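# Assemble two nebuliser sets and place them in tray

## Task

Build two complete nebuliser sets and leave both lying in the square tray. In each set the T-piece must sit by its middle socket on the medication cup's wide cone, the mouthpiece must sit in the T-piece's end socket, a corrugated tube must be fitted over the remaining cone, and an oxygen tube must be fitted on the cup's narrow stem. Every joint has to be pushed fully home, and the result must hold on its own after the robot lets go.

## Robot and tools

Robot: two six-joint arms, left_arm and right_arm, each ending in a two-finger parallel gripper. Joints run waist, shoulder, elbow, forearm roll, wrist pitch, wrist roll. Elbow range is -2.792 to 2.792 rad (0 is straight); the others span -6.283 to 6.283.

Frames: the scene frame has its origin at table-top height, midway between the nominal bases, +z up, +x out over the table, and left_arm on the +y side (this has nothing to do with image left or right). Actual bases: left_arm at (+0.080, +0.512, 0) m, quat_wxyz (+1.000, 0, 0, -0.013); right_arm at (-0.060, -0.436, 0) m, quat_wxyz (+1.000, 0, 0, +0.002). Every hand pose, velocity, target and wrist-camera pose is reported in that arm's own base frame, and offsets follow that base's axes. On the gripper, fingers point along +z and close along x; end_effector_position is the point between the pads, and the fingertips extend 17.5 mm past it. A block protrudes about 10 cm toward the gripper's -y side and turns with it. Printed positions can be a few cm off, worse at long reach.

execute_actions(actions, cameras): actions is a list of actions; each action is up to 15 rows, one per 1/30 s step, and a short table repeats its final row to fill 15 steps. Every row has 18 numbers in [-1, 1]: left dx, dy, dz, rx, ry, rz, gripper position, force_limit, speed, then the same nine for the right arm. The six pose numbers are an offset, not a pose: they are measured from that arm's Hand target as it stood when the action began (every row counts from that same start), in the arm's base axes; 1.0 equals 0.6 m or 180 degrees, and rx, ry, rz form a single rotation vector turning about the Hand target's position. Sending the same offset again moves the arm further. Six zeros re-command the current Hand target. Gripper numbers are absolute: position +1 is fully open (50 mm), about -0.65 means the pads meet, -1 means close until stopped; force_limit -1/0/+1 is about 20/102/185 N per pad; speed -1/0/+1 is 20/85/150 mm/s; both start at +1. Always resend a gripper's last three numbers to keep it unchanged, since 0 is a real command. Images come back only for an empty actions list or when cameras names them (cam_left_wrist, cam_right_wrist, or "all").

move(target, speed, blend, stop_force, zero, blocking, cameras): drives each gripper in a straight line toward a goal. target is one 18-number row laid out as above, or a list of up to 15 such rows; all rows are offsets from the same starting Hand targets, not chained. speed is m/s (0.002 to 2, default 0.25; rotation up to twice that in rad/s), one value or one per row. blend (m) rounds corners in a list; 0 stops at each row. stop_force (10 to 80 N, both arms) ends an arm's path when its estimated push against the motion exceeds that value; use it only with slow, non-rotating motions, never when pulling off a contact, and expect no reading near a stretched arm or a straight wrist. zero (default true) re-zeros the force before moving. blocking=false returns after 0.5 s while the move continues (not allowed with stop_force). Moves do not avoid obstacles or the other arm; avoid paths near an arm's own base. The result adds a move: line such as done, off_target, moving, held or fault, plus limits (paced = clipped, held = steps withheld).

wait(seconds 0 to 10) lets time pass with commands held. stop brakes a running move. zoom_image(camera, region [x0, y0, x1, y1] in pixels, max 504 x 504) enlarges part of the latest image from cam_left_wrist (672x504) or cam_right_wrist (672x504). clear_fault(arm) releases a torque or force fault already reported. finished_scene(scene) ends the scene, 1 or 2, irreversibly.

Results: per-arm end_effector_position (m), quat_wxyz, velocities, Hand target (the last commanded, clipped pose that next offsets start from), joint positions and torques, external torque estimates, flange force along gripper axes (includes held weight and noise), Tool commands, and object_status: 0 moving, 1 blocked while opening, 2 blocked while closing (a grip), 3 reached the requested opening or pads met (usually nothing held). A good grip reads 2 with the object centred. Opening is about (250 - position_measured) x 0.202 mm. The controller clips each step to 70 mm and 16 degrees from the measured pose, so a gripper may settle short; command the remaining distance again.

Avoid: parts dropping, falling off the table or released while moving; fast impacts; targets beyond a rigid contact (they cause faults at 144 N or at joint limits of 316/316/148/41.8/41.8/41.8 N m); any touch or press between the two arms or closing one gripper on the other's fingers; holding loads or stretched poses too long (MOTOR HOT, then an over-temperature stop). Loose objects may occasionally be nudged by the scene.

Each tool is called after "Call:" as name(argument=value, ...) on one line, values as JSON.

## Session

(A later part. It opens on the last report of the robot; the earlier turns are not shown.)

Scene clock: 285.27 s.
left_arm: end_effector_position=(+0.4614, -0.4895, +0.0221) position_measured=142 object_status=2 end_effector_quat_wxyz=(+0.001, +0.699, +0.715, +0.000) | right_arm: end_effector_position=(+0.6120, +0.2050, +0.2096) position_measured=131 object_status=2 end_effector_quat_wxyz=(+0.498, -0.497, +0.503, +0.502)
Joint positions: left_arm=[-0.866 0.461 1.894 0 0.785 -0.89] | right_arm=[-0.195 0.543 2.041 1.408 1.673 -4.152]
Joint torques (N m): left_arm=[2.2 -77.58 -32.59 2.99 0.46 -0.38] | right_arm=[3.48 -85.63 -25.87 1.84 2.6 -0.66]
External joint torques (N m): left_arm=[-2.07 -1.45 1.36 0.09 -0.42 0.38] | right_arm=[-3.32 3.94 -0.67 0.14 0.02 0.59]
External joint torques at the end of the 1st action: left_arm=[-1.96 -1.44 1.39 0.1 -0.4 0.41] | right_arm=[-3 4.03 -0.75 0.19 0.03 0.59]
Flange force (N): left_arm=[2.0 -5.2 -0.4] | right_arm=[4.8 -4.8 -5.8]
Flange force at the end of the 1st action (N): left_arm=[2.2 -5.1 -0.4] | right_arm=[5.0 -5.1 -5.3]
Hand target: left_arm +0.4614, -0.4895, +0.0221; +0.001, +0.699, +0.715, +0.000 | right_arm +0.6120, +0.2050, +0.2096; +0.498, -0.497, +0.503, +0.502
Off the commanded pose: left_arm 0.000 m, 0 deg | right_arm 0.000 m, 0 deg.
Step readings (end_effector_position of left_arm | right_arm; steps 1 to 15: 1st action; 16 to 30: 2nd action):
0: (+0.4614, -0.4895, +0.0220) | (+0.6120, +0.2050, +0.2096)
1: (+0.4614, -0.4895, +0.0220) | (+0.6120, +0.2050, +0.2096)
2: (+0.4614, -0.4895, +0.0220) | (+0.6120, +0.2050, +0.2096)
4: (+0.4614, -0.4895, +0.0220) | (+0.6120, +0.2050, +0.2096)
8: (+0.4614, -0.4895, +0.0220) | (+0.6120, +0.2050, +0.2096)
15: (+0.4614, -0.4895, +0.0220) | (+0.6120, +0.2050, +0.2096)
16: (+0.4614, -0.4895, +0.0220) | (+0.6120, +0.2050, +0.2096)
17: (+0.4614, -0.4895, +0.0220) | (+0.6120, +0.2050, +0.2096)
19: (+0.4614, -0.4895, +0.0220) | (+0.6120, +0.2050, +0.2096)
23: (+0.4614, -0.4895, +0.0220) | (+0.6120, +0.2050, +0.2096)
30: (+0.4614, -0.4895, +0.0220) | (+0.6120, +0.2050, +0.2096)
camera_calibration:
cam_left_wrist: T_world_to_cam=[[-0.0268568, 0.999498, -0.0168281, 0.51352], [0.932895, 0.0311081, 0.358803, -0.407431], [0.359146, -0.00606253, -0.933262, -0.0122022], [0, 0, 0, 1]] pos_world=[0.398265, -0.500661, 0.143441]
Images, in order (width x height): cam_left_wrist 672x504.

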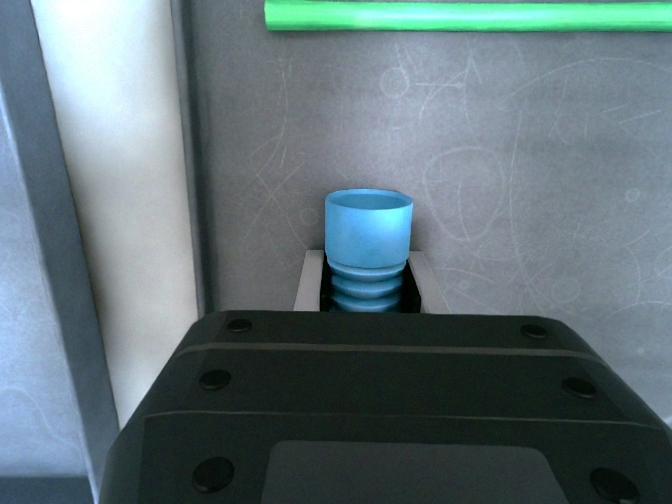

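Call:
move(target=[[0,0,0.324,0,0,0,-1,0.2,-0.5, 0,0,0,0,0,0,-1,0,-0.5],[0.2843,0.1192,0.324,0,0,0,-1,0.2,-0.5, 0,0,0,0,0,0,-1,0,-0.5]], blend=[0.04, 0], speed=[0.2, 0.2])

Call:
move(target=[0,0,0,0,0,0,-1,0.2,-0.5, 0,0.5,0,0,0,0,-1,0,-0.5], speed=0.2, cameras=["all"])

Scene clock: 289.70 s.
left_arm: end_effector_position=(+0.6320, -0.4180, +0.2165) position_measured=142 object_status=2 end_effector_quat_wxyz=(+0.001, +0.699, +0.715, +0.000) | right_arm: end_effector_position=(+0.6120, +0.2050, +0.2096) position_measured=131 object_status=2 end_effector_quat_wxyz=(+0.498, -0.497, +0.503, +0.502)
Joint positions: left_arm=[-0.63 0.4 1.569 0 1.172 -0.653] | right_arm=[-0.195 0.543 2.041 1.408 1.673 -4.152]
Joint torques (N m): left_arm=[2.25 -81.01 -42.38 3.91 0.45 -0.38] | right_arm=[3.21 -85.11 -25.75 1.87 2.58 -0.68]
External joint torques (N m): left_arm=[-2.23 -1.84 1.67 0.1 -0.39 0.38] | right_arm=[-3.22 3.22 -0.89 0.13 0.04 0.6]
Flange force (N): left_arm=[1.9 -7.0 1.2] | right_arm=[3.7 -4.6 -5.6]
Hand target: left_arm +0.6320, -0.4179, +0.2165; +0.001, +0.699, +0.715, +0.000 | right_arm +0.6120, +0.2050, +0.2096; +0.498, -0.497, +0.503, +0.502
Off the commanded pose: left_arm 0.000 m, 0 deg | right_arm 0.000 m, 0 deg.
move: done

Scene clock: 291.53 s.
left_arm: end_effector_position=(+0.6320, -0.4179, +0.2165) position_measured=142 object_status=2 end_effector_quat_wxyz=(+0.001, +0.699, +0.715, +0.000) | right_arm: end_effector_position=(+0.6120, +0.5050, +0.2096) position_measured=131 object_status=2 end_effector_quat_wxyz=(+0.498, -0.497, +0.503, +0.502)
Joint positions: left_arm=[-0.63 0.4 1.569 0 1.172 -0.653] | right_arm=[0.284 0.572 1.979 1.812 1.413 -4.131]
Joint torques (N m): left_arm=[2.38 -80.7 -42.46 3.89 0.46 -0.37] | right_arm=[3.54 -90.88 -28.38 0.99 2.61 -0.67]
External joint torques (N m): left_arm=[-2.37 -1.75 1.71 0.13 -0.41 0.37] | right_arm=[-3.44 3.85 -0.78 0.06 -0.01 0.59]
Flange force (N): left_arm=[1.7 -7.0 1.3] | right_arm=[4.5 -7.2 -3.1]
Hand target: left_arm +0.6320, -0.4179, +0.2165; +0.001, +0.699, +0.715, +0.000 | right_arm +0.6120, +0.5050, +0.2096; +0.498, -0.497, +0.503, +0.502
Off the commanded pose: left_arm 0.000 m, 0 deg | right_arm 0.000 m, 0 deg.
move: done
camera_calibration:
cam_left_wrist: T_world_to_cam=[[-0.0268568, 0.999498, -0.0168281, 0.449909], [0.932895, 0.0311081, 0.358803, -0.638559], [0.359146, -0.00606253, -0.933262, 0.108387], [0, 0, 0, 1]] pos_world=[0.568865, -0.429161, 0.337841]
cam_right_wrist: T_world_to_cam=[[-0.000239519, 0.00144996, -0.999999, 0.214858], [-0.936048, -0.351872, -0.000285998, 0.764975], [-0.351872, 0.936047, 0.00144151, -0.126303], [0, 0, 0, 1]] pos_world=[0.671663, 0.387088, 0.215259]

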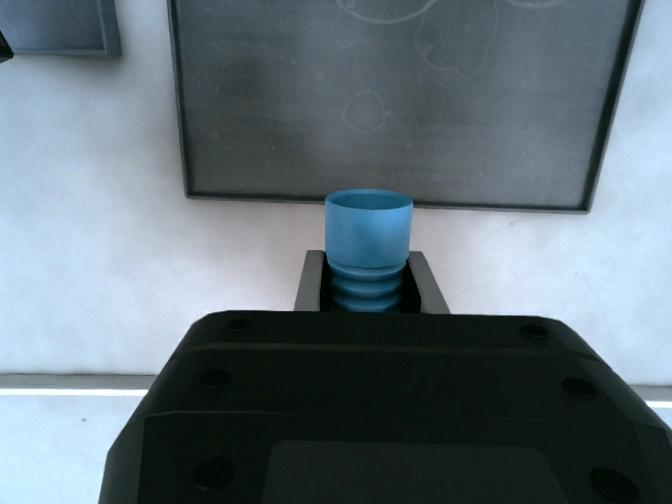

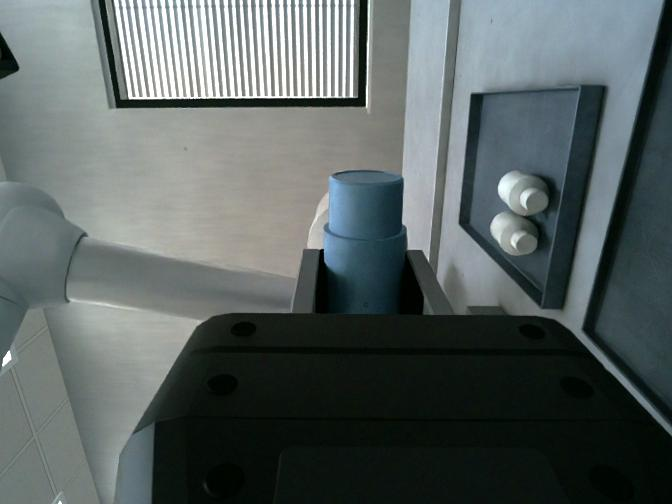

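Call:
move(target=[-0.1,-0.0028,0,0,0,0,-1,0.2,-0.5, 0,0,0,0,0,0,-1,0,-0.5], speed=0.15, cameras=["all"])

Scene clock: 292.77 s.
left_arm: end_effector_position=(+0.5720, -0.4196, +0.2165) position_measured=142 object_status=2 end_effector_quat_wxyz=(+0.001, +0.699, +0.715, +0.000) | right_arm: end_effector_position=(+0.6120, +0.5050, +0.2096) position_measured=131 object_status=2 end_effector_quat_wxyz=(+0.498, -0.497, +0.503, +0.502)
Joint positions: left_arm=[-0.682 0.328 1.671 0 1.141 -0.705] | right_arm=[0.284 0.572 1.979 1.812 1.413 -4.131]
Joint torques (N m): left_arm=[2.08 -73.4 -42 3.86 0.45 -0.4] | right_arm=[3.26 -91.17 -28.33 0.92 2.54 -0.69]
External joint torques (N m): left_arm=[-1.8 -1.45 1.64 0.13 -0.43 0.4] | right_arm=[-3.41 4.25 -0.78 0.15 0.05 0.61]
Flange force (N): left_arm=[2.0 -5.9 1.4] | right_arm=[5.1 -7.5 -2.9]
Hand target: left_arm +0.5720, -0.4196, +0.2165; +0.001, +0.699, +0.715, +0.000 | right_arm +0.6120, +0.5050, +0.2096; +0.498, -0.497, +0.503, +0.502
Off the commanded pose: left_arm 0.000 m, 0 deg | right_arm 0.000 m, 0 deg.
move: done
camera_calibration:
cam_left_wrist: T_world_to_cam=[[-0.0269159, 0.999494, -0.0169564, 0.450068], [0.932893, 0.0312094, 0.358798, -0.582486], [0.359146, -0.00616109, -0.933261, 0.129883], [0, 0, 0, 1]] pos_world=[0.508865, -0.430861, 0.337841]
cam_right_wrist: T_world_to_cam=[[-0.000204276, 0.00135622, -0.999999, 0.214871], [-0.936015, -0.351959, -0.00028613, 0.764987], [-0.351959, 0.936014, 0.00134134, -0.12621], [0, 0, 0, 1]] pos_world=[0.671663, 0.387087, 0.215259]

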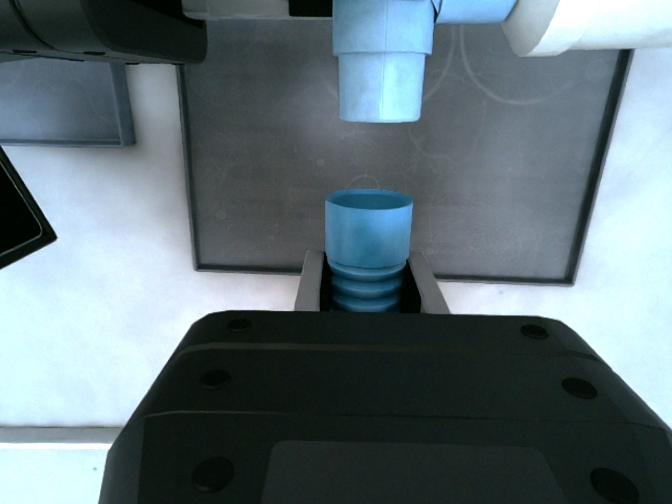

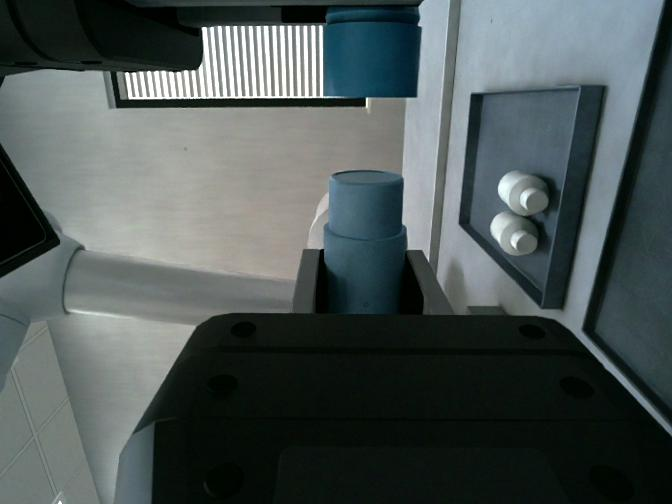

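Call:
zoom_image(camera="cam_left_wrist", region=[260, 0, 500, 300])

Call:
zoom_image(camera="cam_right_wrist", region=[260, 0, 500, 300])

Scaled by 1.680 from the camera's 672x504 image, which has a finer 960x720 frame.

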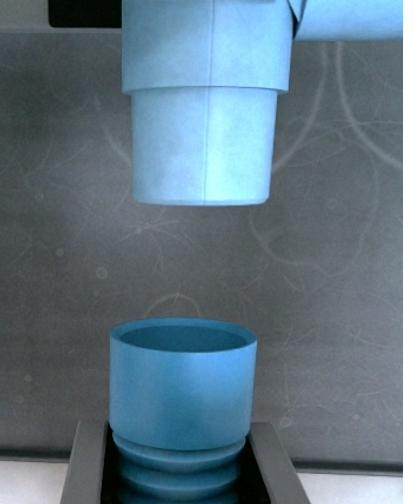

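Scaled by 1.680 from the camera's 672x504 image, which has a finer 960x720 frame.

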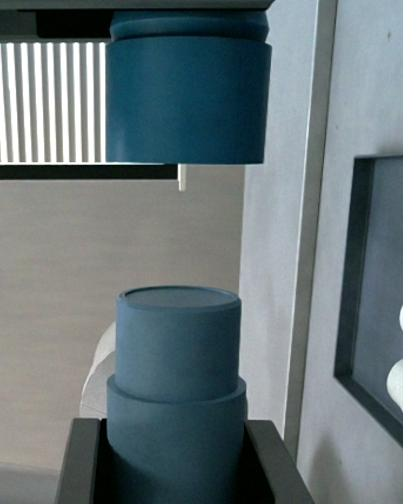

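Call:
zoom_image(camera="cam_right_wrist", region=[310, 0, 430, 120])

Call:
zoom_image(camera="cam_right_wrist", region=[310, 165, 430, 285])

Call:
zoom_image(camera="cam_left_wrist", region=[320, 0, 440, 130])

Call:
zoom_image(camera="cam_left_wrist", region=[310, 180, 430, 310])

Scaled by 4.200 from the camera's 672x504 image, which has a finer 960x720 frame.

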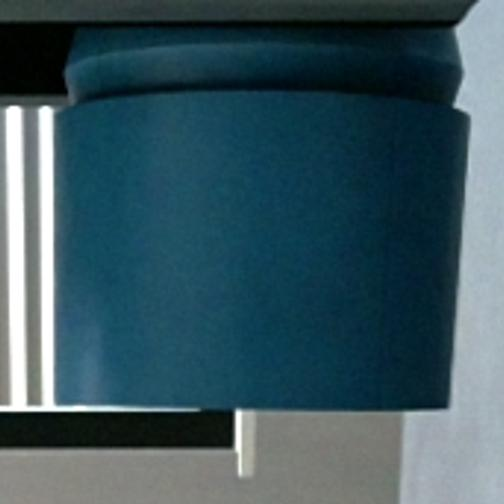

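Scaled by 4.200 from the camera's 672x504 image, which has a finer 960x720 frame.

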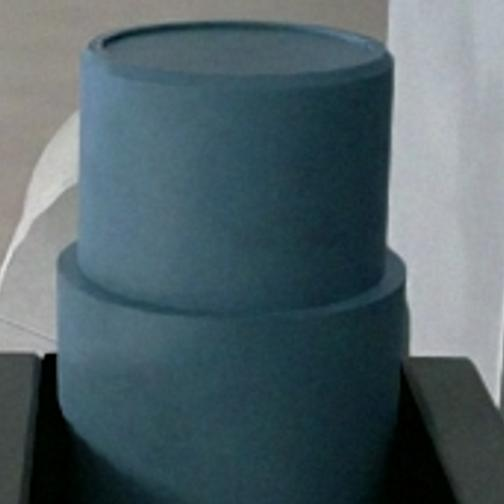

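Scaled by 3.877 from the camera's 672x504 image, which has a finer 960x720 frame.

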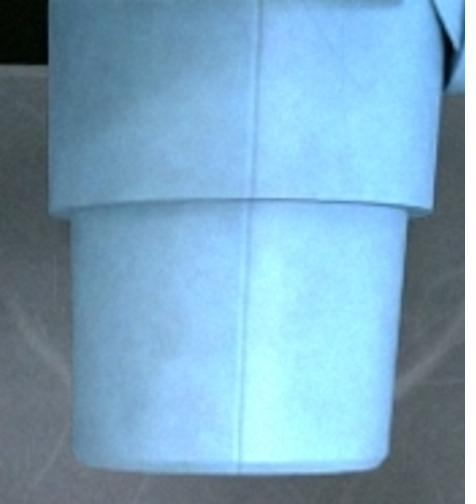

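Scaled by 3.877 from the camera's 672x504 image, which has a finer 960x720 frame.

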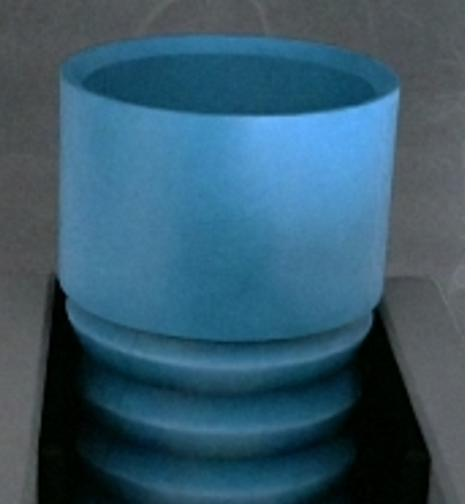

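Call:
move(target=[-0.025,0.0038,0.001,0,-0.0022,0.0033,-1,0.2,-0.5, 0,0,0,0,0,0,-1,0,-0.5], speed=0.05, cameras=["all"])

Call:
zoom_image(camera="cam_right_wrist", region=[310, 30, 430, 150])

Call:
zoom_image(camera="cam_right_wrist", region=[310, 165, 430, 285])

Call:
zoom_image(camera="cam_left_wrist", region=[310, 40, 440, 170])

Call:
zoom_image(camera="cam_left_wrist", region=[310, 180, 430, 310])

Scene clock: 296.80 s.
left_arm: end_effector_position=(+0.5570, -0.4174, +0.2171) position_measured=142 object_status=2 end_effector_quat_wxyz=(+0.003, +0.695, +0.719, +0.003) | right_arm: end_effector_position=(+0.6120, +0.5050, +0.2096) position_measured=131 object_status=2 end_effector_quat_wxyz=(+0.498, -0.497, +0.503, +0.502)
Joint positions: left_arm=[-0.695 0.306 1.701 0.005 1.128 -0.731] | right_arm=[0.284 0.572 1.979 1.812 1.413 -4.131]
Joint torques (N m): left_arm=[2.36 -71.27 -41.73 3.82 0.44 -0.4] | right_arm=[3.28 -90.82 -28.3 0.95 2.56 -0.64]
External joint torques (N m): left_arm=[-2.13 -1.23 1.7 0.15 -0.41 0.4] | right_arm=[-3.23 3.89 -0.76 0.09 0.03 0.56]
Flange force (N): left_arm=[1.6 -5.9 1.6] | right_arm=[4.6 -7.0 -2.8]
Hand target: left_arm +0.5570, -0.4173, +0.2171; +0.003, +0.695, +0.719, +0.002 | right_arm +0.6120, +0.5050, +0.2096; +0.498, -0.497, +0.503, +0.502
Off the commanded pose: left_arm 0.000 m, 0 deg | right_arm 0.000 m, 0 deg.
move: done
camera_calibration:
cam_left_wrist: T_world_to_cam=[[-0.0370873, 0.999166, -0.0170672, 0.452895], [0.929996, 0.0407598, 0.365303, -0.564632], [0.365695, -0.00232434, -0.930732, 0.133258], [0, 0, 0, 1]] pos_world=[0.49317, -0.429194, 0.338019]
cam_right_wrist: T_world_to_cam=[[-0.000204276, 0.00135622, -0.999999, 0.214871], [-0.936015, -0.351959, -0.00028613, 0.764987], [-0.351959, 0.936014, 0.00134134, -0.12621], [0, 0, 0, 1]] pos_world=[0.671663, 0.387087, 0.215259]

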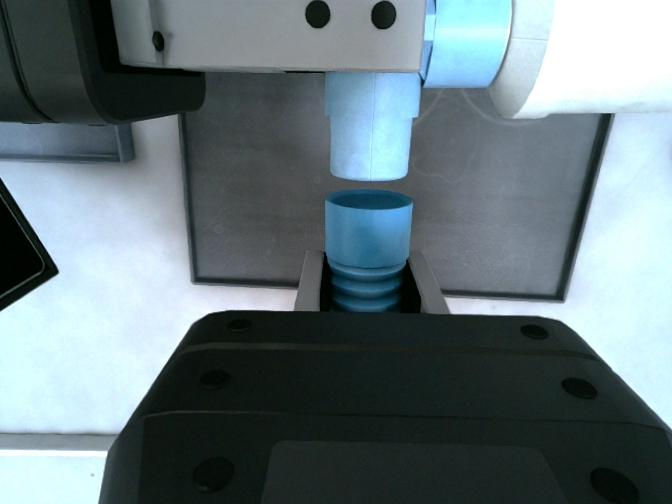

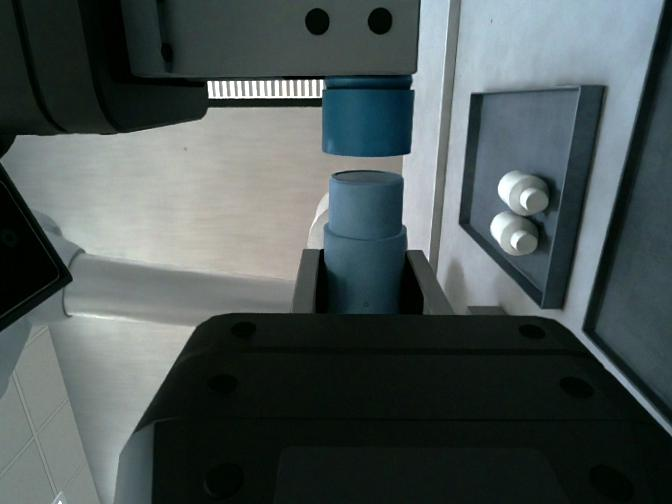

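Scaled by 4.200 from the camera's 672x504 image, which has a finer 960x720 frame.

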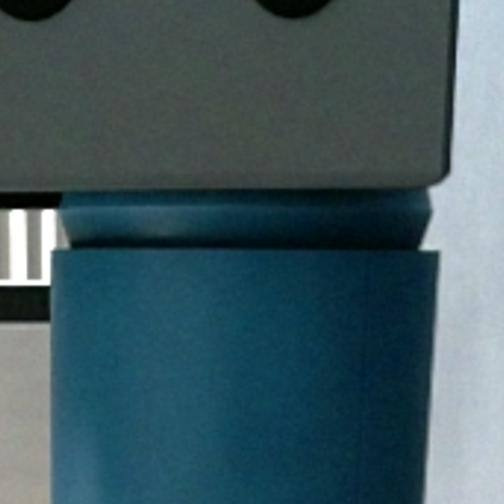

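Scaled by 4.200 from the camera's 672x504 image, which has a finer 960x720 frame.

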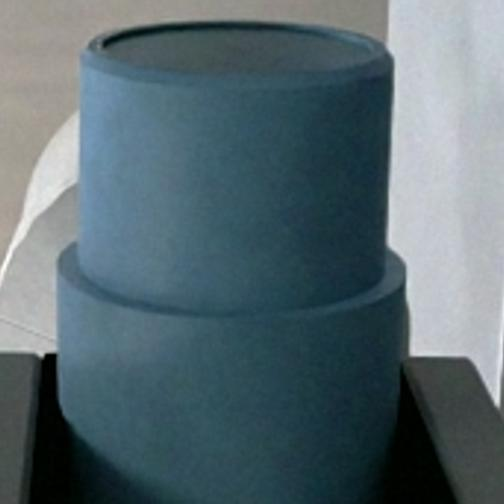

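Scaled by 3.877 from the camera's 672x504 image, which has a finer 960x720 frame.

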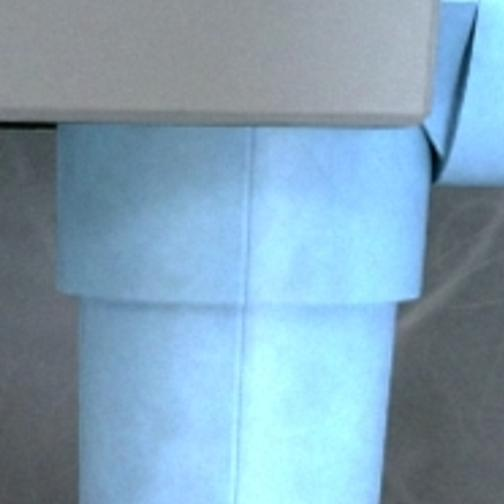

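Scaled by 3.877 from the camera's 672x504 image, which has a finer 960x720 frame.

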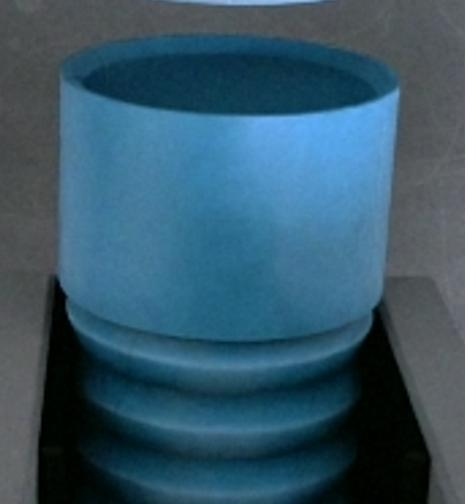

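Call:
move(target=[-0.0067,-0.0005,0,0,0,0.0017,-1,0.2,-0.5, 0,0,0,0,0,0,-1,0,-0.5], speed=0.05)

Call:
move(target=[-0.04,-0.00148,-0.0002,0,0,0,-1,0.2,-0.5, 0,0,0,0,0,0,-1,0,-0.5], speed=0.02, stop_force=25, cameras=["all"])

Scene clock: 297.93 s.
left_arm: end_effector_position=(+0.5530, -0.4176, +0.2171) position_measured=142 object_status=2 end_effector_quat_wxyz=(+0.003, +0.693, +0.721, +0.003) | right_arm: end_effector_position=(+0.6120, +0.5050, +0.2096) position_measured=131 object_status=2 end_effector_quat_wxyz=(+0.498, -0.497, +0.503, +0.502)
Joint positions: left_arm=[-0.699 0.301 1.707 0.005 1.127 -0.74] | right_arm=[0.284 0.572 1.979 1.812 1.413 -4.131]
Joint torques (N m): left_arm=[2.22 -70.77 -41.76 3.85 0.46 -0.4] | right_arm=[3.61 -90.73 -28.37 0.93 2.59 -0.71]
External joint torques (N m): left_arm=[-2.03 -1.01 1.88 0.1 -0.43 0.4] | right_arm=[-3.51 3.83 -0.7 0.11 0 0.63]
Flange force (N): left_arm=[1.8 -5.8 1.9] | right_arm=[4.4 -7.0 -3.3]
Hand target: left_arm +0.5530, -0.4176, +0.2171; +0.003, +0.693, +0.721, +0.003 | right_arm +0.6120, +0.5050, +0.2096; +0.498, -0.497, +0.503, +0.502
Off the commanded pose: left_arm 0.000 m, 0 deg | right_arm 0.000 m, 0 deg.
move: done

Scene clock: 299.70 s.
left_arm: end_effector_position=(+0.5338, -0.4183, +0.2171) position_measured=142 object_status=2 end_effector_quat_wxyz=(+0.003, +0.693, +0.721, +0.003) | right_arm: end_effector_position=(+0.6120, +0.5050, +0.2096) position_measured=131 object_status=2 end_effector_quat_wxyz=(+0.498, -0.497, +0.503, +0.502)
Joint positions: left_arm=[-0.718 0.279 1.737 0.006 1.118 -0.76] | right_arm=[0.284 0.572 1.979 1.812 1.413 -4.131]
Joint torques (N m): left_arm=[-14.39 -71.84 -30.87 -3.48 7.21 -0.59] | right_arm=[-11.99 -86.58 -43.17 8.57 -3.67 -0.57]
External joint torques (N m): left_arm=[14.95 2.16 -8.94 7.43 -7.18 0.59] | right_arm=[12.21 -0.41 14.14 -7.54 6.26 0.49]
Flange force (N): left_arm=[5.5 28.9 5.0] | right_arm=[2.0 28.4 -6.2]
Hand target: left_arm +0.5338, -0.4183, +0.2170; +0.003, +0.693, +0.721, +0.003 (not the last commanded pose) | right_arm +0.6120, +0.5050, +0.2096; +0.498, -0.497, +0.503, +0.502
Off the commanded pose: left_arm 0.005 m, 0 deg | right_arm 0.000 m, 0 deg.
move: contact (left_arm)
camera_calibration:
cam_left_wrist: T_world_to_cam=[[-0.0423905, 0.998953, -0.0171749, 0.455784], [0.929525, 0.0457354, 0.365912, -0.540761], [0.366315, -0.000453267, -0.930491, 0.142203], [0, 0, 0, 1]] pos_world=[0.469881, -0.43051, 0.338017]
cam_right_wrist: T_world_to_cam=[[-0.000204324, 0.0013567, -0.999999, 0.214871], [-0.936003, -0.351993, -0.000286299, 0.764992], [-0.351993, 0.936002, 0.00134179, -0.126183], [0, 0, 0, 1]] pos_world=[0.671663, 0.387087, 0.215259]

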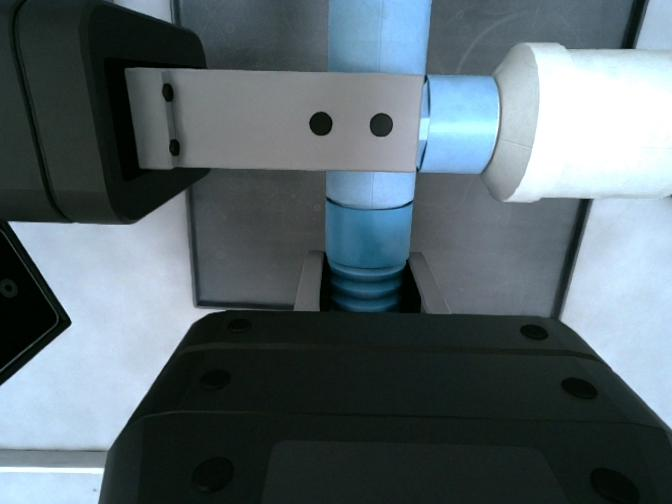

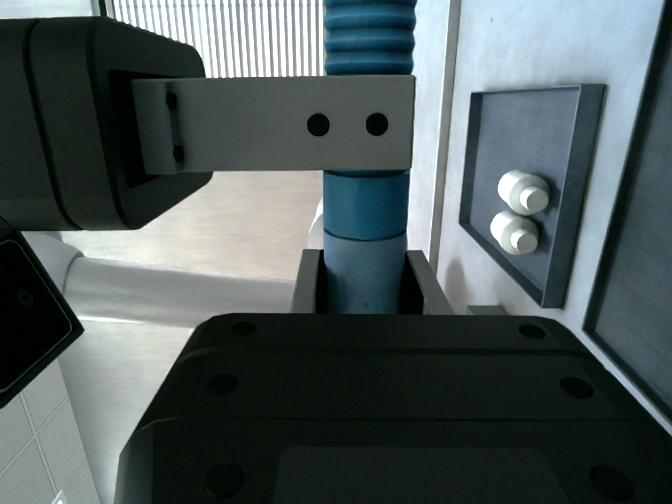

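Call:
zoom_image(camera="cam_left_wrist", region=[310, 150, 430, 280])

Call:
zoom_image(camera="cam_right_wrist", region=[305, 160, 425, 280])

Scaled by 3.877 from the camera's 672x504 image, which has a finer 960x720 frame.

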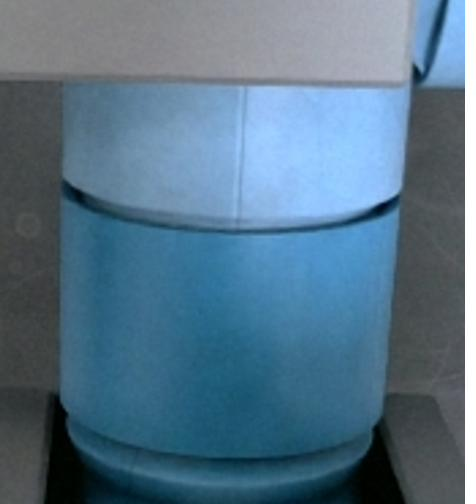

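Scaled by 4.200 from the camera's 672x504 image, which has a finer 960x720 frame.

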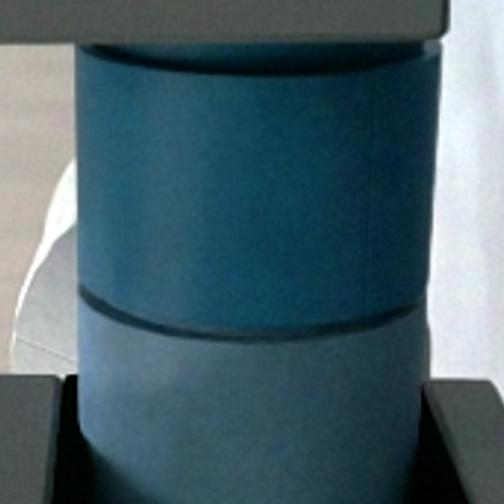

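Call:
move(target=[-0.012,-0.00045,-0.0001,0,0,0,-1,0.2,-0.5, 0,0,0,0,0,0,-1,0,-0.5], speed=0.008, stop_force=65, zero=false, cameras=["all"])

Call:
zoom_image(camera="cam_left_wrist", region=[310, 150, 430, 280])

Call:
zoom_image(camera="cam_right_wrist", region=[305, 160, 425, 280])

Scene clock: 300.90 s.
left_arm: end_effector_position=(+0.5318, -0.4184, +0.2170) position_measured=142 object_status=2 end_effector_quat_wxyz=(+0.003, +0.693, +0.721, +0.003) | right_arm: end_effector_position=(+0.6120, +0.5050, +0.2096) position_measured=131 object_status=2 end_effector_quat_wxyz=(+0.498, -0.497, +0.503, +0.502)
Joint positions: left_arm=[-0.72 0.277 1.74 0.006 1.117 -0.762] | right_arm=[0.284 0.572 1.979 1.812 1.413 -4.131]
Joint torques (N m): left_arm=[-27.53 -73.55 -18.33 -9.18 14.38 -0.62] | right_arm=[-28.89 -83.19 -56.77 16.06 -9.06 -0.51]
External joint torques (N m): left_arm=[27.67 4.38 -21.55 13.13 -14.36 0.62] | right_arm=[28.99 -3.9 27.6 -15.01 11.65 0.44]
Flange force (N): left_arm=[3.2 60.6 6.4] | right_arm=[-0.1 60.9 -5.4]
Hand target: left_arm +0.5318, -0.4184, +0.2170; +0.003, +0.693, +0.721, +0.003 (not the last commanded pose) | right_arm +0.6120, +0.5050, +0.2096; +0.498, -0.497, +0.503, +0.502
Off the commanded pose: left_arm 0.005 m, 0 deg | right_arm 0.000 m, 0 deg.
move: contact (left_arm)
camera_calibration:
cam_left_wrist: T_world_to_cam=[[-0.0423845, 0.998954, -0.017188, 0.455799], [0.929409, 0.0457348, 0.366206, -0.538905], [0.366609, -0.000453267, -0.930375, 0.142665], [0, 0, 0, 1]] pos_world=[0.46788, -0.43061, 0.337917]
cam_right_wrist: T_world_to_cam=[[-0.000239725, 0.00145022, -0.999999, 0.214958], [-0.936003, -0.351993, -0.000286085, 0.764992], [-0.351993, 0.936002, 0.00144179, -0.126205], [0, 0, 0, 1]] pos_world=[0.671663, 0.387088, 0.215359]

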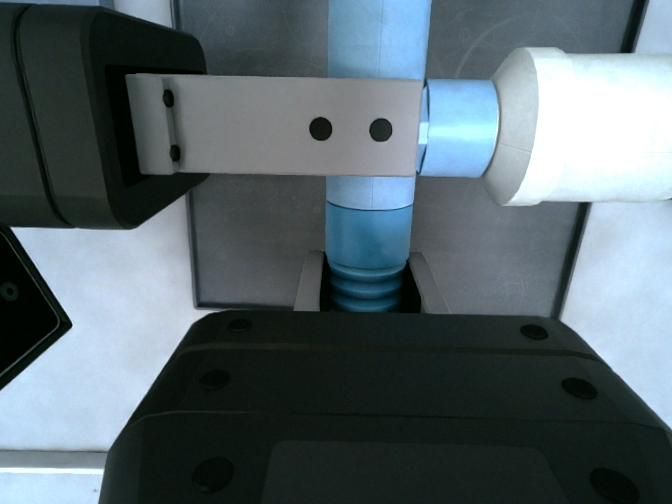

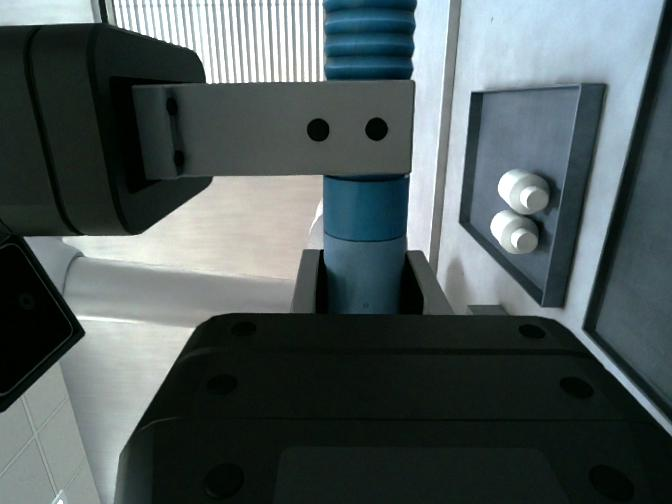

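Scaled by 3.877 from the camera's 672x504 image, which has a finer 960x720 frame.

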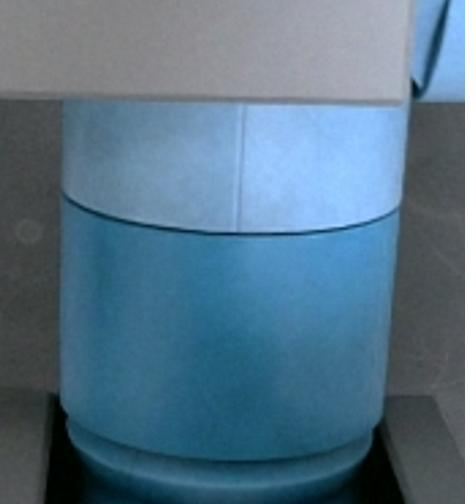

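Scaled by 4.200 from the camera's 672x504 image, which has a finer 960x720 frame.

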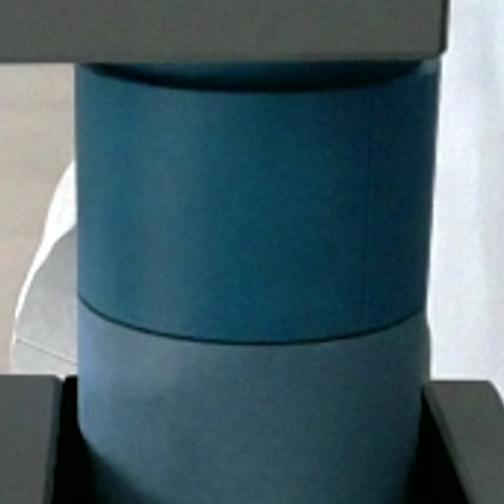

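Call:
move(target=[-0.008,-0.0003,-0.0001,0,0,0,-1,0.2,-0.5, 0,0,0,0,0,0,-1,0,-0.5], speed=0.006, stop_force=80, zero=false, cameras=["cam_right_wrist"])

Call:
zoom_image(camera="cam_right_wrist", region=[305, 160, 425, 280])

Scene clock: 301.87 s.
left_arm: end_effector_position=(+0.5310, -0.4184, +0.2170) position_measured=142 object_status=2 end_effector_quat_wxyz=(+0.003, +0.693, +0.721, +0.003) | right_arm: end_effector_position=(+0.6120, +0.5050, +0.2096) position_measured=131 object_status=2 end_effector_quat_wxyz=(+0.498, -0.497, +0.503, +0.502)
Joint positions: left_arm=[-0.721 0.276 1.742 0.006 1.117 -0.763] | right_arm=[0.284 0.572 1.979 1.812 1.413 -4.131]
Joint torques (N m): left_arm=[-35.91 -76.19 -13.11 -12.82 18.04 -0.71] | right_arm=[-37.42 -80.1 -63.83 19.88 -12.5 -0.39]
External joint torques (N m): left_arm=[36.15 6.22 -27.07 16.79 -18.02 0.71] | right_arm=[37.51 -6.92 34.72 -18.83 15.1 0.31]
Flange force (N): left_arm=[4.7 78.4 8.5] | right_arm=[-2.5 79.3 -6.3]
Hand target: left_arm +0.5310, -0.4184, +0.2170; +0.003, +0.693, +0.721, +0.003 (not the last commanded pose) | right_arm +0.6120, +0.5050, +0.2096; +0.498, -0.497, +0.503, +0.502
Off the commanded pose: left_arm 0.004 m, 0 deg | right_arm 0.000 m, 0 deg.
move: contact (left_arm)
camera_calibration:
cam_right_wrist: T_world_to_cam=[[-0.000333174, 0.00141439, -0.999999, 0.214935], [-0.936015, -0.35196, -0.000185952, 0.764966], [-0.35196, 0.936014, 0.00144115, -0.126231], [0, 0, 0, 1]] pos_world=[0.671663, 0.387088, 0.215259]
Images, in order (width x height): cam_right_wrist 672x504.

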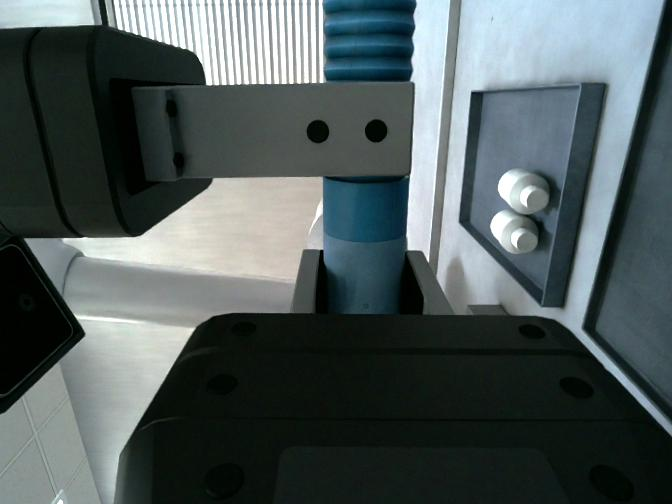

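Scaled by 4.200 from the camera's 672x504 image, which has a finer 960x720 frame.

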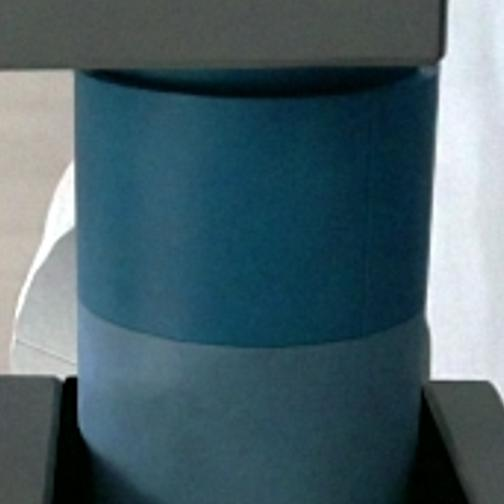

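Call:
move(target=[0.002,0.0001,0,0,0,0,-1,0.2,-0.5, 0,0,0,0,0,0,-1,0,-0.5], speed=0.01)

Call:
move(target=[[0,0,0,0,0,0,0.3,0.2,-0.5, 0,0,0,0,0,0,-1,0,-0.5],[0,0,0.25,0,0,0,0.3,0.2,-0.5, 0,0,0,0,0,0,-1,0,-0.5]], speed=[0.1,0.15], cameras=["all"])

Scene clock: 303.07 s.
left_arm: end_effector_position=(+0.5321, -0.4184, +0.2170) position_measured=142 object_status=2 end_effector_quat_wxyz=(+0.003, +0.693, +0.721, +0.003) | right_arm: end_effector_position=(+0.6121, +0.5050, +0.2096) position_measured=131 object_status=2 end_effector_quat_wxyz=(+0.498, -0.497, +0.503, +0.502)
Joint positions: left_arm=[-0.72 0.277 1.74 0.006 1.117 -0.761] | right_arm=[0.284 0.572 1.979 1.812 1.413 -4.131]
Joint torques (N m): left_arm=[-21.41 -71.92 -24.04 -6.47 10.89 -0.62] | right_arm=[-20.34 -85.94 -50.56 12.62 -6.23 -0.57]
External joint torques (N m): left_arm=[21.65 2.53 -15.8 10.42 -10.85 0.62] | right_arm=[20.23 -0.98 21.47 -11.56 8.82 0.5]
Flange force (N): left_arm=[4.8 45.1 4.7] | right_arm=[2.6 44.4 -6.6]
Hand target: left_arm +0.5322, -0.4184, +0.2170; +0.003, +0.693, +0.721, +0.003 | right_arm +0.6120, +0.5050, +0.2096; +0.498, -0.497, +0.503, +0.502
Off the commanded pose: left_arm 0.000 m, 0 deg | right_arm 0.000 m, 0 deg.
move: done

Scene clock: 304.87 s.
left_arm: end_effector_position=(+0.5321, -0.4183, +0.3671) position_measured=107 object_status=3 end_effector_quat_wxyz=(+0.003, +0.693, +0.721, +0.003) | right_arm: end_effector_position=(+0.6120, +0.5050, +0.2096) position_measured=131 object_status=2 end_effector_quat_wxyz=(+0.498, -0.497, +0.503, +0.502)
Joint positions: left_arm=[-0.72 0.202 1.553 0.005 1.379 -0.76] | right_arm=[0.284 0.572 1.979 1.812 1.413 -4.131]
Joint torques (N m): left_arm=[2.26 -64.09 -45.46 4.21 0.42 -0.37] | right_arm=[3.25 -91.21 -28.52 0.99 2.55 -0.73]
External joint torques (N m): left_arm=[-2.54 -0.58 2.14 0.06 -0.39 0.37] | right_arm=[-3.09 4.15 -0.6 0.05 0.05 0.65]
Flange force (N): left_arm=[1.1 -6.2 3.6] | right_arm=[4.9 -7.0 -2.7]
Hand target: left_arm +0.5322, -0.4184, +0.3670; +0.003, +0.693, +0.721, +0.003 | right_arm +0.6120, +0.5050, +0.2096; +0.498, -0.497, +0.503, +0.502
Off the commanded pose: left_arm 0.000 m, 0 deg | right_arm 0.000 m, 0 deg.
move: done
camera_calibration:
cam_left_wrist: T_world_to_cam=[[-0.0425, 0.998944, -0.0174498, 0.458469], [0.92937, 0.0459382, 0.366281, -0.594087], [0.366696, -0.000650349, -0.930341, 0.282062], [0, 0, 0, 1]] pos_world=[0.46818, -0.43051, 0.488017]
cam_right_wrist: T_world_to_cam=[[-0.000204276, 0.00135622, -0.999999, 0.214871], [-0.936015, -0.351959, -0.00028613, 0.764987], [-0.351959, 0.936014, 0.00134134, -0.12621], [0, 0, 0, 1]] pos_world=[0.671663, 0.387087, 0.215259]

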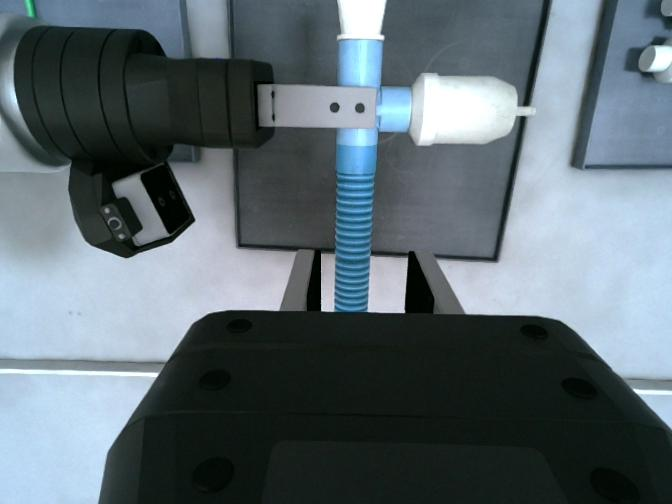

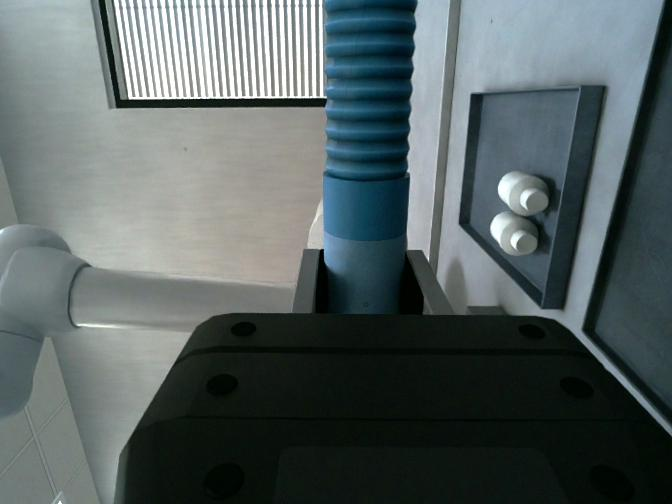

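Call:
move(target=[[0,0,0,0,0,0,0.3,0.2,-0.5, 0,-0.5667,0,0,0,0,-1,0,-0.5],[-0.2477,-0.1288,-0.3618,-0.0017,0.0017,0.4956,0.3,0.2,-0.5, 0,-0.5667,0,0,0,0,-1,0,-0.5]], speed=[0.25,0.25], cameras=["all"])

Scene clock: 310.90 s.
left_arm: end_effector_position=(+0.3836, -0.4957, +0.1499) position_measured=107 object_status=3 end_effector_quat_wxyz=(+0.000, -0.013, +1.000, +0.001) | right_arm: end_effector_position=(+0.6120, +0.1650, +0.2096) position_measured=131 object_status=2 end_effector_quat_wxyz=(+0.498, -0.497, +0.503, +0.502)
Joint positions: left_arm=[-0.968 0.263 1.897 0.002 0.983 -2.566] | right_arm=[-0.258 0.549 2.027 1.354 1.707 -4.152]
Joint torques (N m): left_arm=[2.26 -63.71 -38.31 3.54 0.31 -0.42] | right_arm=[3.32 -85.81 -25.69 1.96 2.61 -0.74]
External joint torques (N m): left_arm=[-2.3 -1.09 1.75 0.07 -0.36 0.42] | right_arm=[-3.35 3.45 -0.94 0.16 0.01 0.67]
Flange force (N): left_arm=[5.5 2.4 1.2] | right_arm=[3.9 -4.6 -6.1]
Hand target: left_arm +0.3835, -0.4957, +0.1499; +0.000, -0.013, +1.000, +0.001 | right_arm +0.6120, +0.1650, +0.2096; +0.498, -0.497, +0.503, +0.502
Off the commanded pose: left_arm 0.000 m, 0 deg | right_arm 0.000 m, 0 deg.
move: done
camera_calibration:
cam_left_wrist: T_world_to_cam=[[-0.99944, -0.0287933, -0.0170498, 0.383177], [-0.0330016, 0.932416, 0.359878, 0.436578], [0.00553545, 0.360239, -0.932844, 0.452187], [0, 0, 0, 1]] pos_world=[0.394867, -0.558934, 0.271238]
cam_right_wrist: T_world_to_cam=[[-0.000204276, 0.00135622, -0.999999, 0.215332], [-0.936015, -0.351959, -0.00028613, 0.645321], [-0.351959, 0.936014, 0.00134134, 0.192035], [0, 0, 0, 1]] pos_world=[0.671663, 0.0470875, 0.215259]

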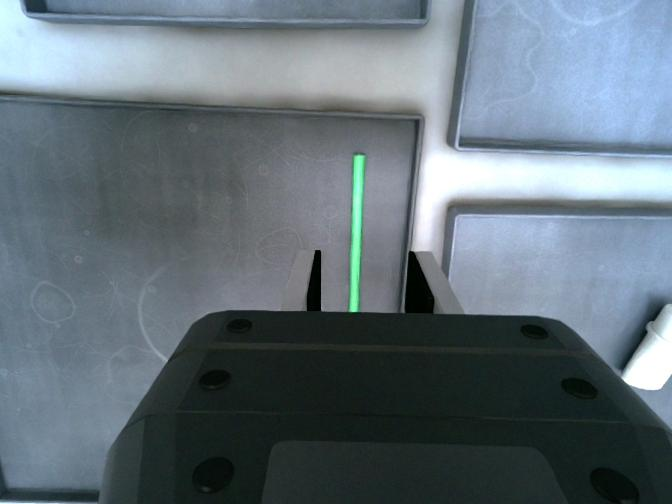

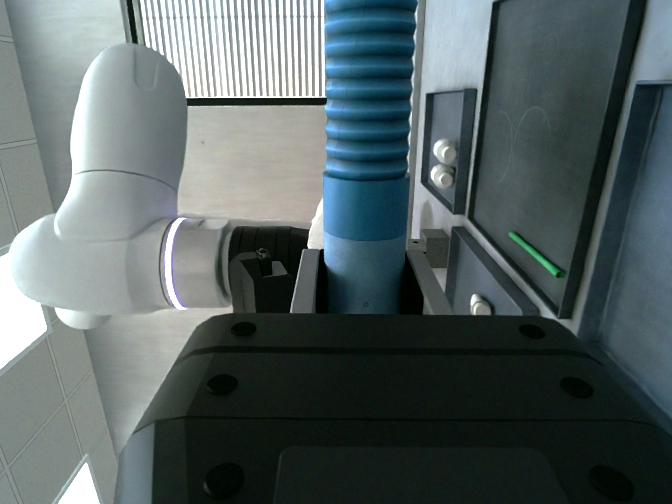

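Call:
move(target=[[-0.005,0.0033,-0.15,0,0,0,0.0,-0.6,-0.5, 0,0,0,0,0,0,-1,0,-0.5],[-0.005,0.0033,-0.2145,0,0,0,0.0,-0.6,-0.5, 0,0,0,0,0,0,-1,0,-0.5]], speed=[0.15,0.05], blend=[0.01,0], cameras=["cam_left_wrist"])

Scene clock: 313.77 s.
left_arm: end_effector_position=(+0.3805, -0.4936, +0.0212) position_measured=152 object_status=3 end_effector_quat_wxyz=(+0.000, -0.013, +1.000, +0.001) | right_arm: end_effector_position=(+0.6120, +0.1650, +0.2096) position_measured=131 object_status=2 end_effector_quat_wxyz=(+0.498, -0.497, +0.503, +0.502)
Joint positions: left_arm=[-0.97 0.404 1.993 0.003 0.746 -2.569] | right_arm=[-0.258 0.549 2.027 1.354 1.707 -4.152]
Joint torques (N m): left_arm=[2.46 -71.04 -31.37 2.89 0.34 -0.4] | right_arm=[3.46 -86.15 -25.81 1.98 2.64 -0.74]
External joint torques (N m): left_arm=[-2.29 -1.96 1.09 0.1 -0.42 0.4] | right_arm=[-3.36 3.58 -0.79 0.13 -0.01 0.66]
Flange force (N): left_arm=[5.4 2.3 -1.2] | right_arm=[4.1 -4.4 -6.0]
Hand target: left_arm +0.3805, -0.4937, +0.0212; +0.000, -0.013, +1.000, +0.001 | right_arm +0.6120, +0.1650, +0.2096; +0.498, -0.497, +0.503, +0.502
Off the commanded pose: left_arm 0.000 m, 0 deg | right_arm 0.000 m, 0 deg.
move: done
camera_calibration:
cam_left_wrist: T_world_to_cam=[[-0.99944, -0.0287898, -0.0170534, 0.378044], [-0.0330004, 0.932369, 0.359998, 0.480887], [0.0055358, 0.360359, -0.932797, 0.331486], [0, 0, 0, 1]] pos_world=[0.391867, -0.556934, 0.142538]
Images, in order (width x height): cam_left_wrist 672x504.

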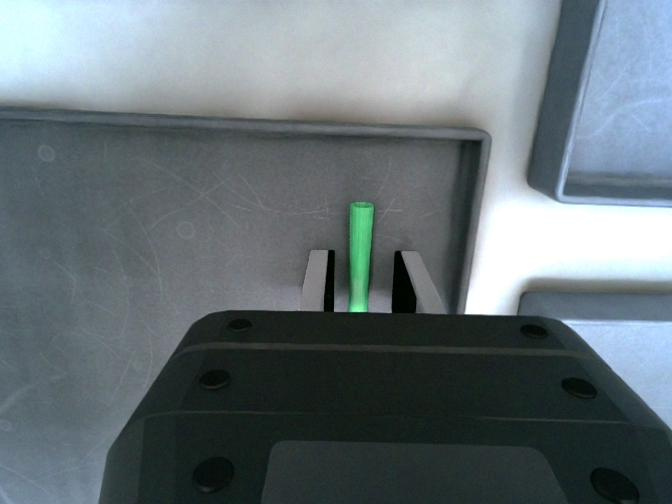

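Call:
move(target=[[0,0,-0.0008,0,0,0,0.0,-0.6,-0.5, 0,0,0,0,0,0,-1,0,-0.5],[0,0,-0.0008,0,0,0,-1,-0.2,-0.8, 0,0,0,0,0,0,-1,0,-0.5]], speed=[0.02,0.02], cameras=["cam_left_wrist"])

Scene clock: 315.43 s.
left_arm: end_effector_position=(+0.3805, -0.4937, +0.0208) position_measured=226 object_status=2 end_effector_quat_wxyz=(+0.000, -0.013, +1.000, +0.001) | right_arm: end_effector_position=(+0.6120, +0.1650, +0.2096) position_measured=131 object_status=2 end_effector_quat_wxyz=(+0.498, -0.497, +0.503, +0.502)
Joint positions: left_arm=[-0.97 0.405 1.993 0.003 0.745 -2.569] | right_arm=[-0.258 0.549 2.027 1.354 1.707 -4.152]
Joint torques (N m): left_arm=[2.3 -70.88 -31.31 2.87 0.34 -0.39] | right_arm=[2.67 -86.61 -25.8 1.99 2.62 -0.71]
External joint torques (N m): left_arm=[-2.04 -1.34 1.29 0.09 -0.4 0.39] | right_arm=[-2.54 4.19 -0.76 0.12 0.01 0.63]
Flange force (N): left_arm=[4.8 2.2 -0.4] | right_arm=[5.1 -5.2 -4.9]
Hand target: left_arm +0.3805, -0.4937, +0.0208; +0.000, -0.013, +1.000, +0.001 | right_arm +0.6120, +0.1650, +0.2096; +0.498, -0.497, +0.503, +0.502
Off the commanded pose: left_arm 0.000 m, 0 deg | right_arm 0.000 m, 0 deg.
move: done
camera_calibration:
cam_left_wrist: T_world_to_cam=[[-0.99944, -0.0287933, -0.0170498, 0.378033], [-0.0330016, 0.932416, 0.359878, 0.48111], [0.00553545, 0.360239, -0.932844, 0.330959], [0, 0, 0, 1]] pos_world=[0.391867, -0.556934, 0.142038]
Images, in order (width x height): cam_left_wrist 672x504.

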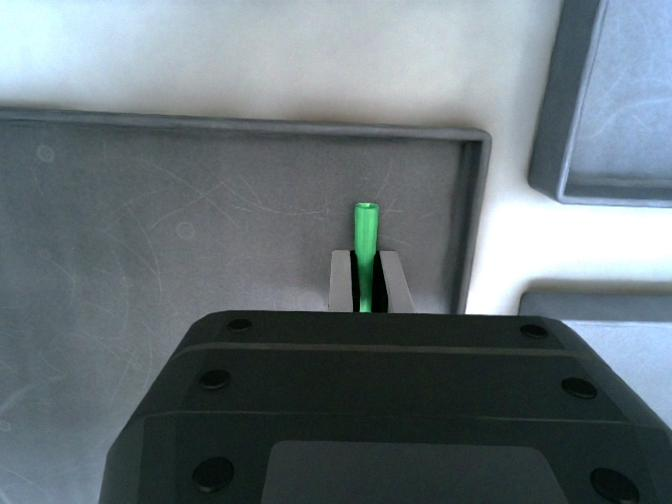

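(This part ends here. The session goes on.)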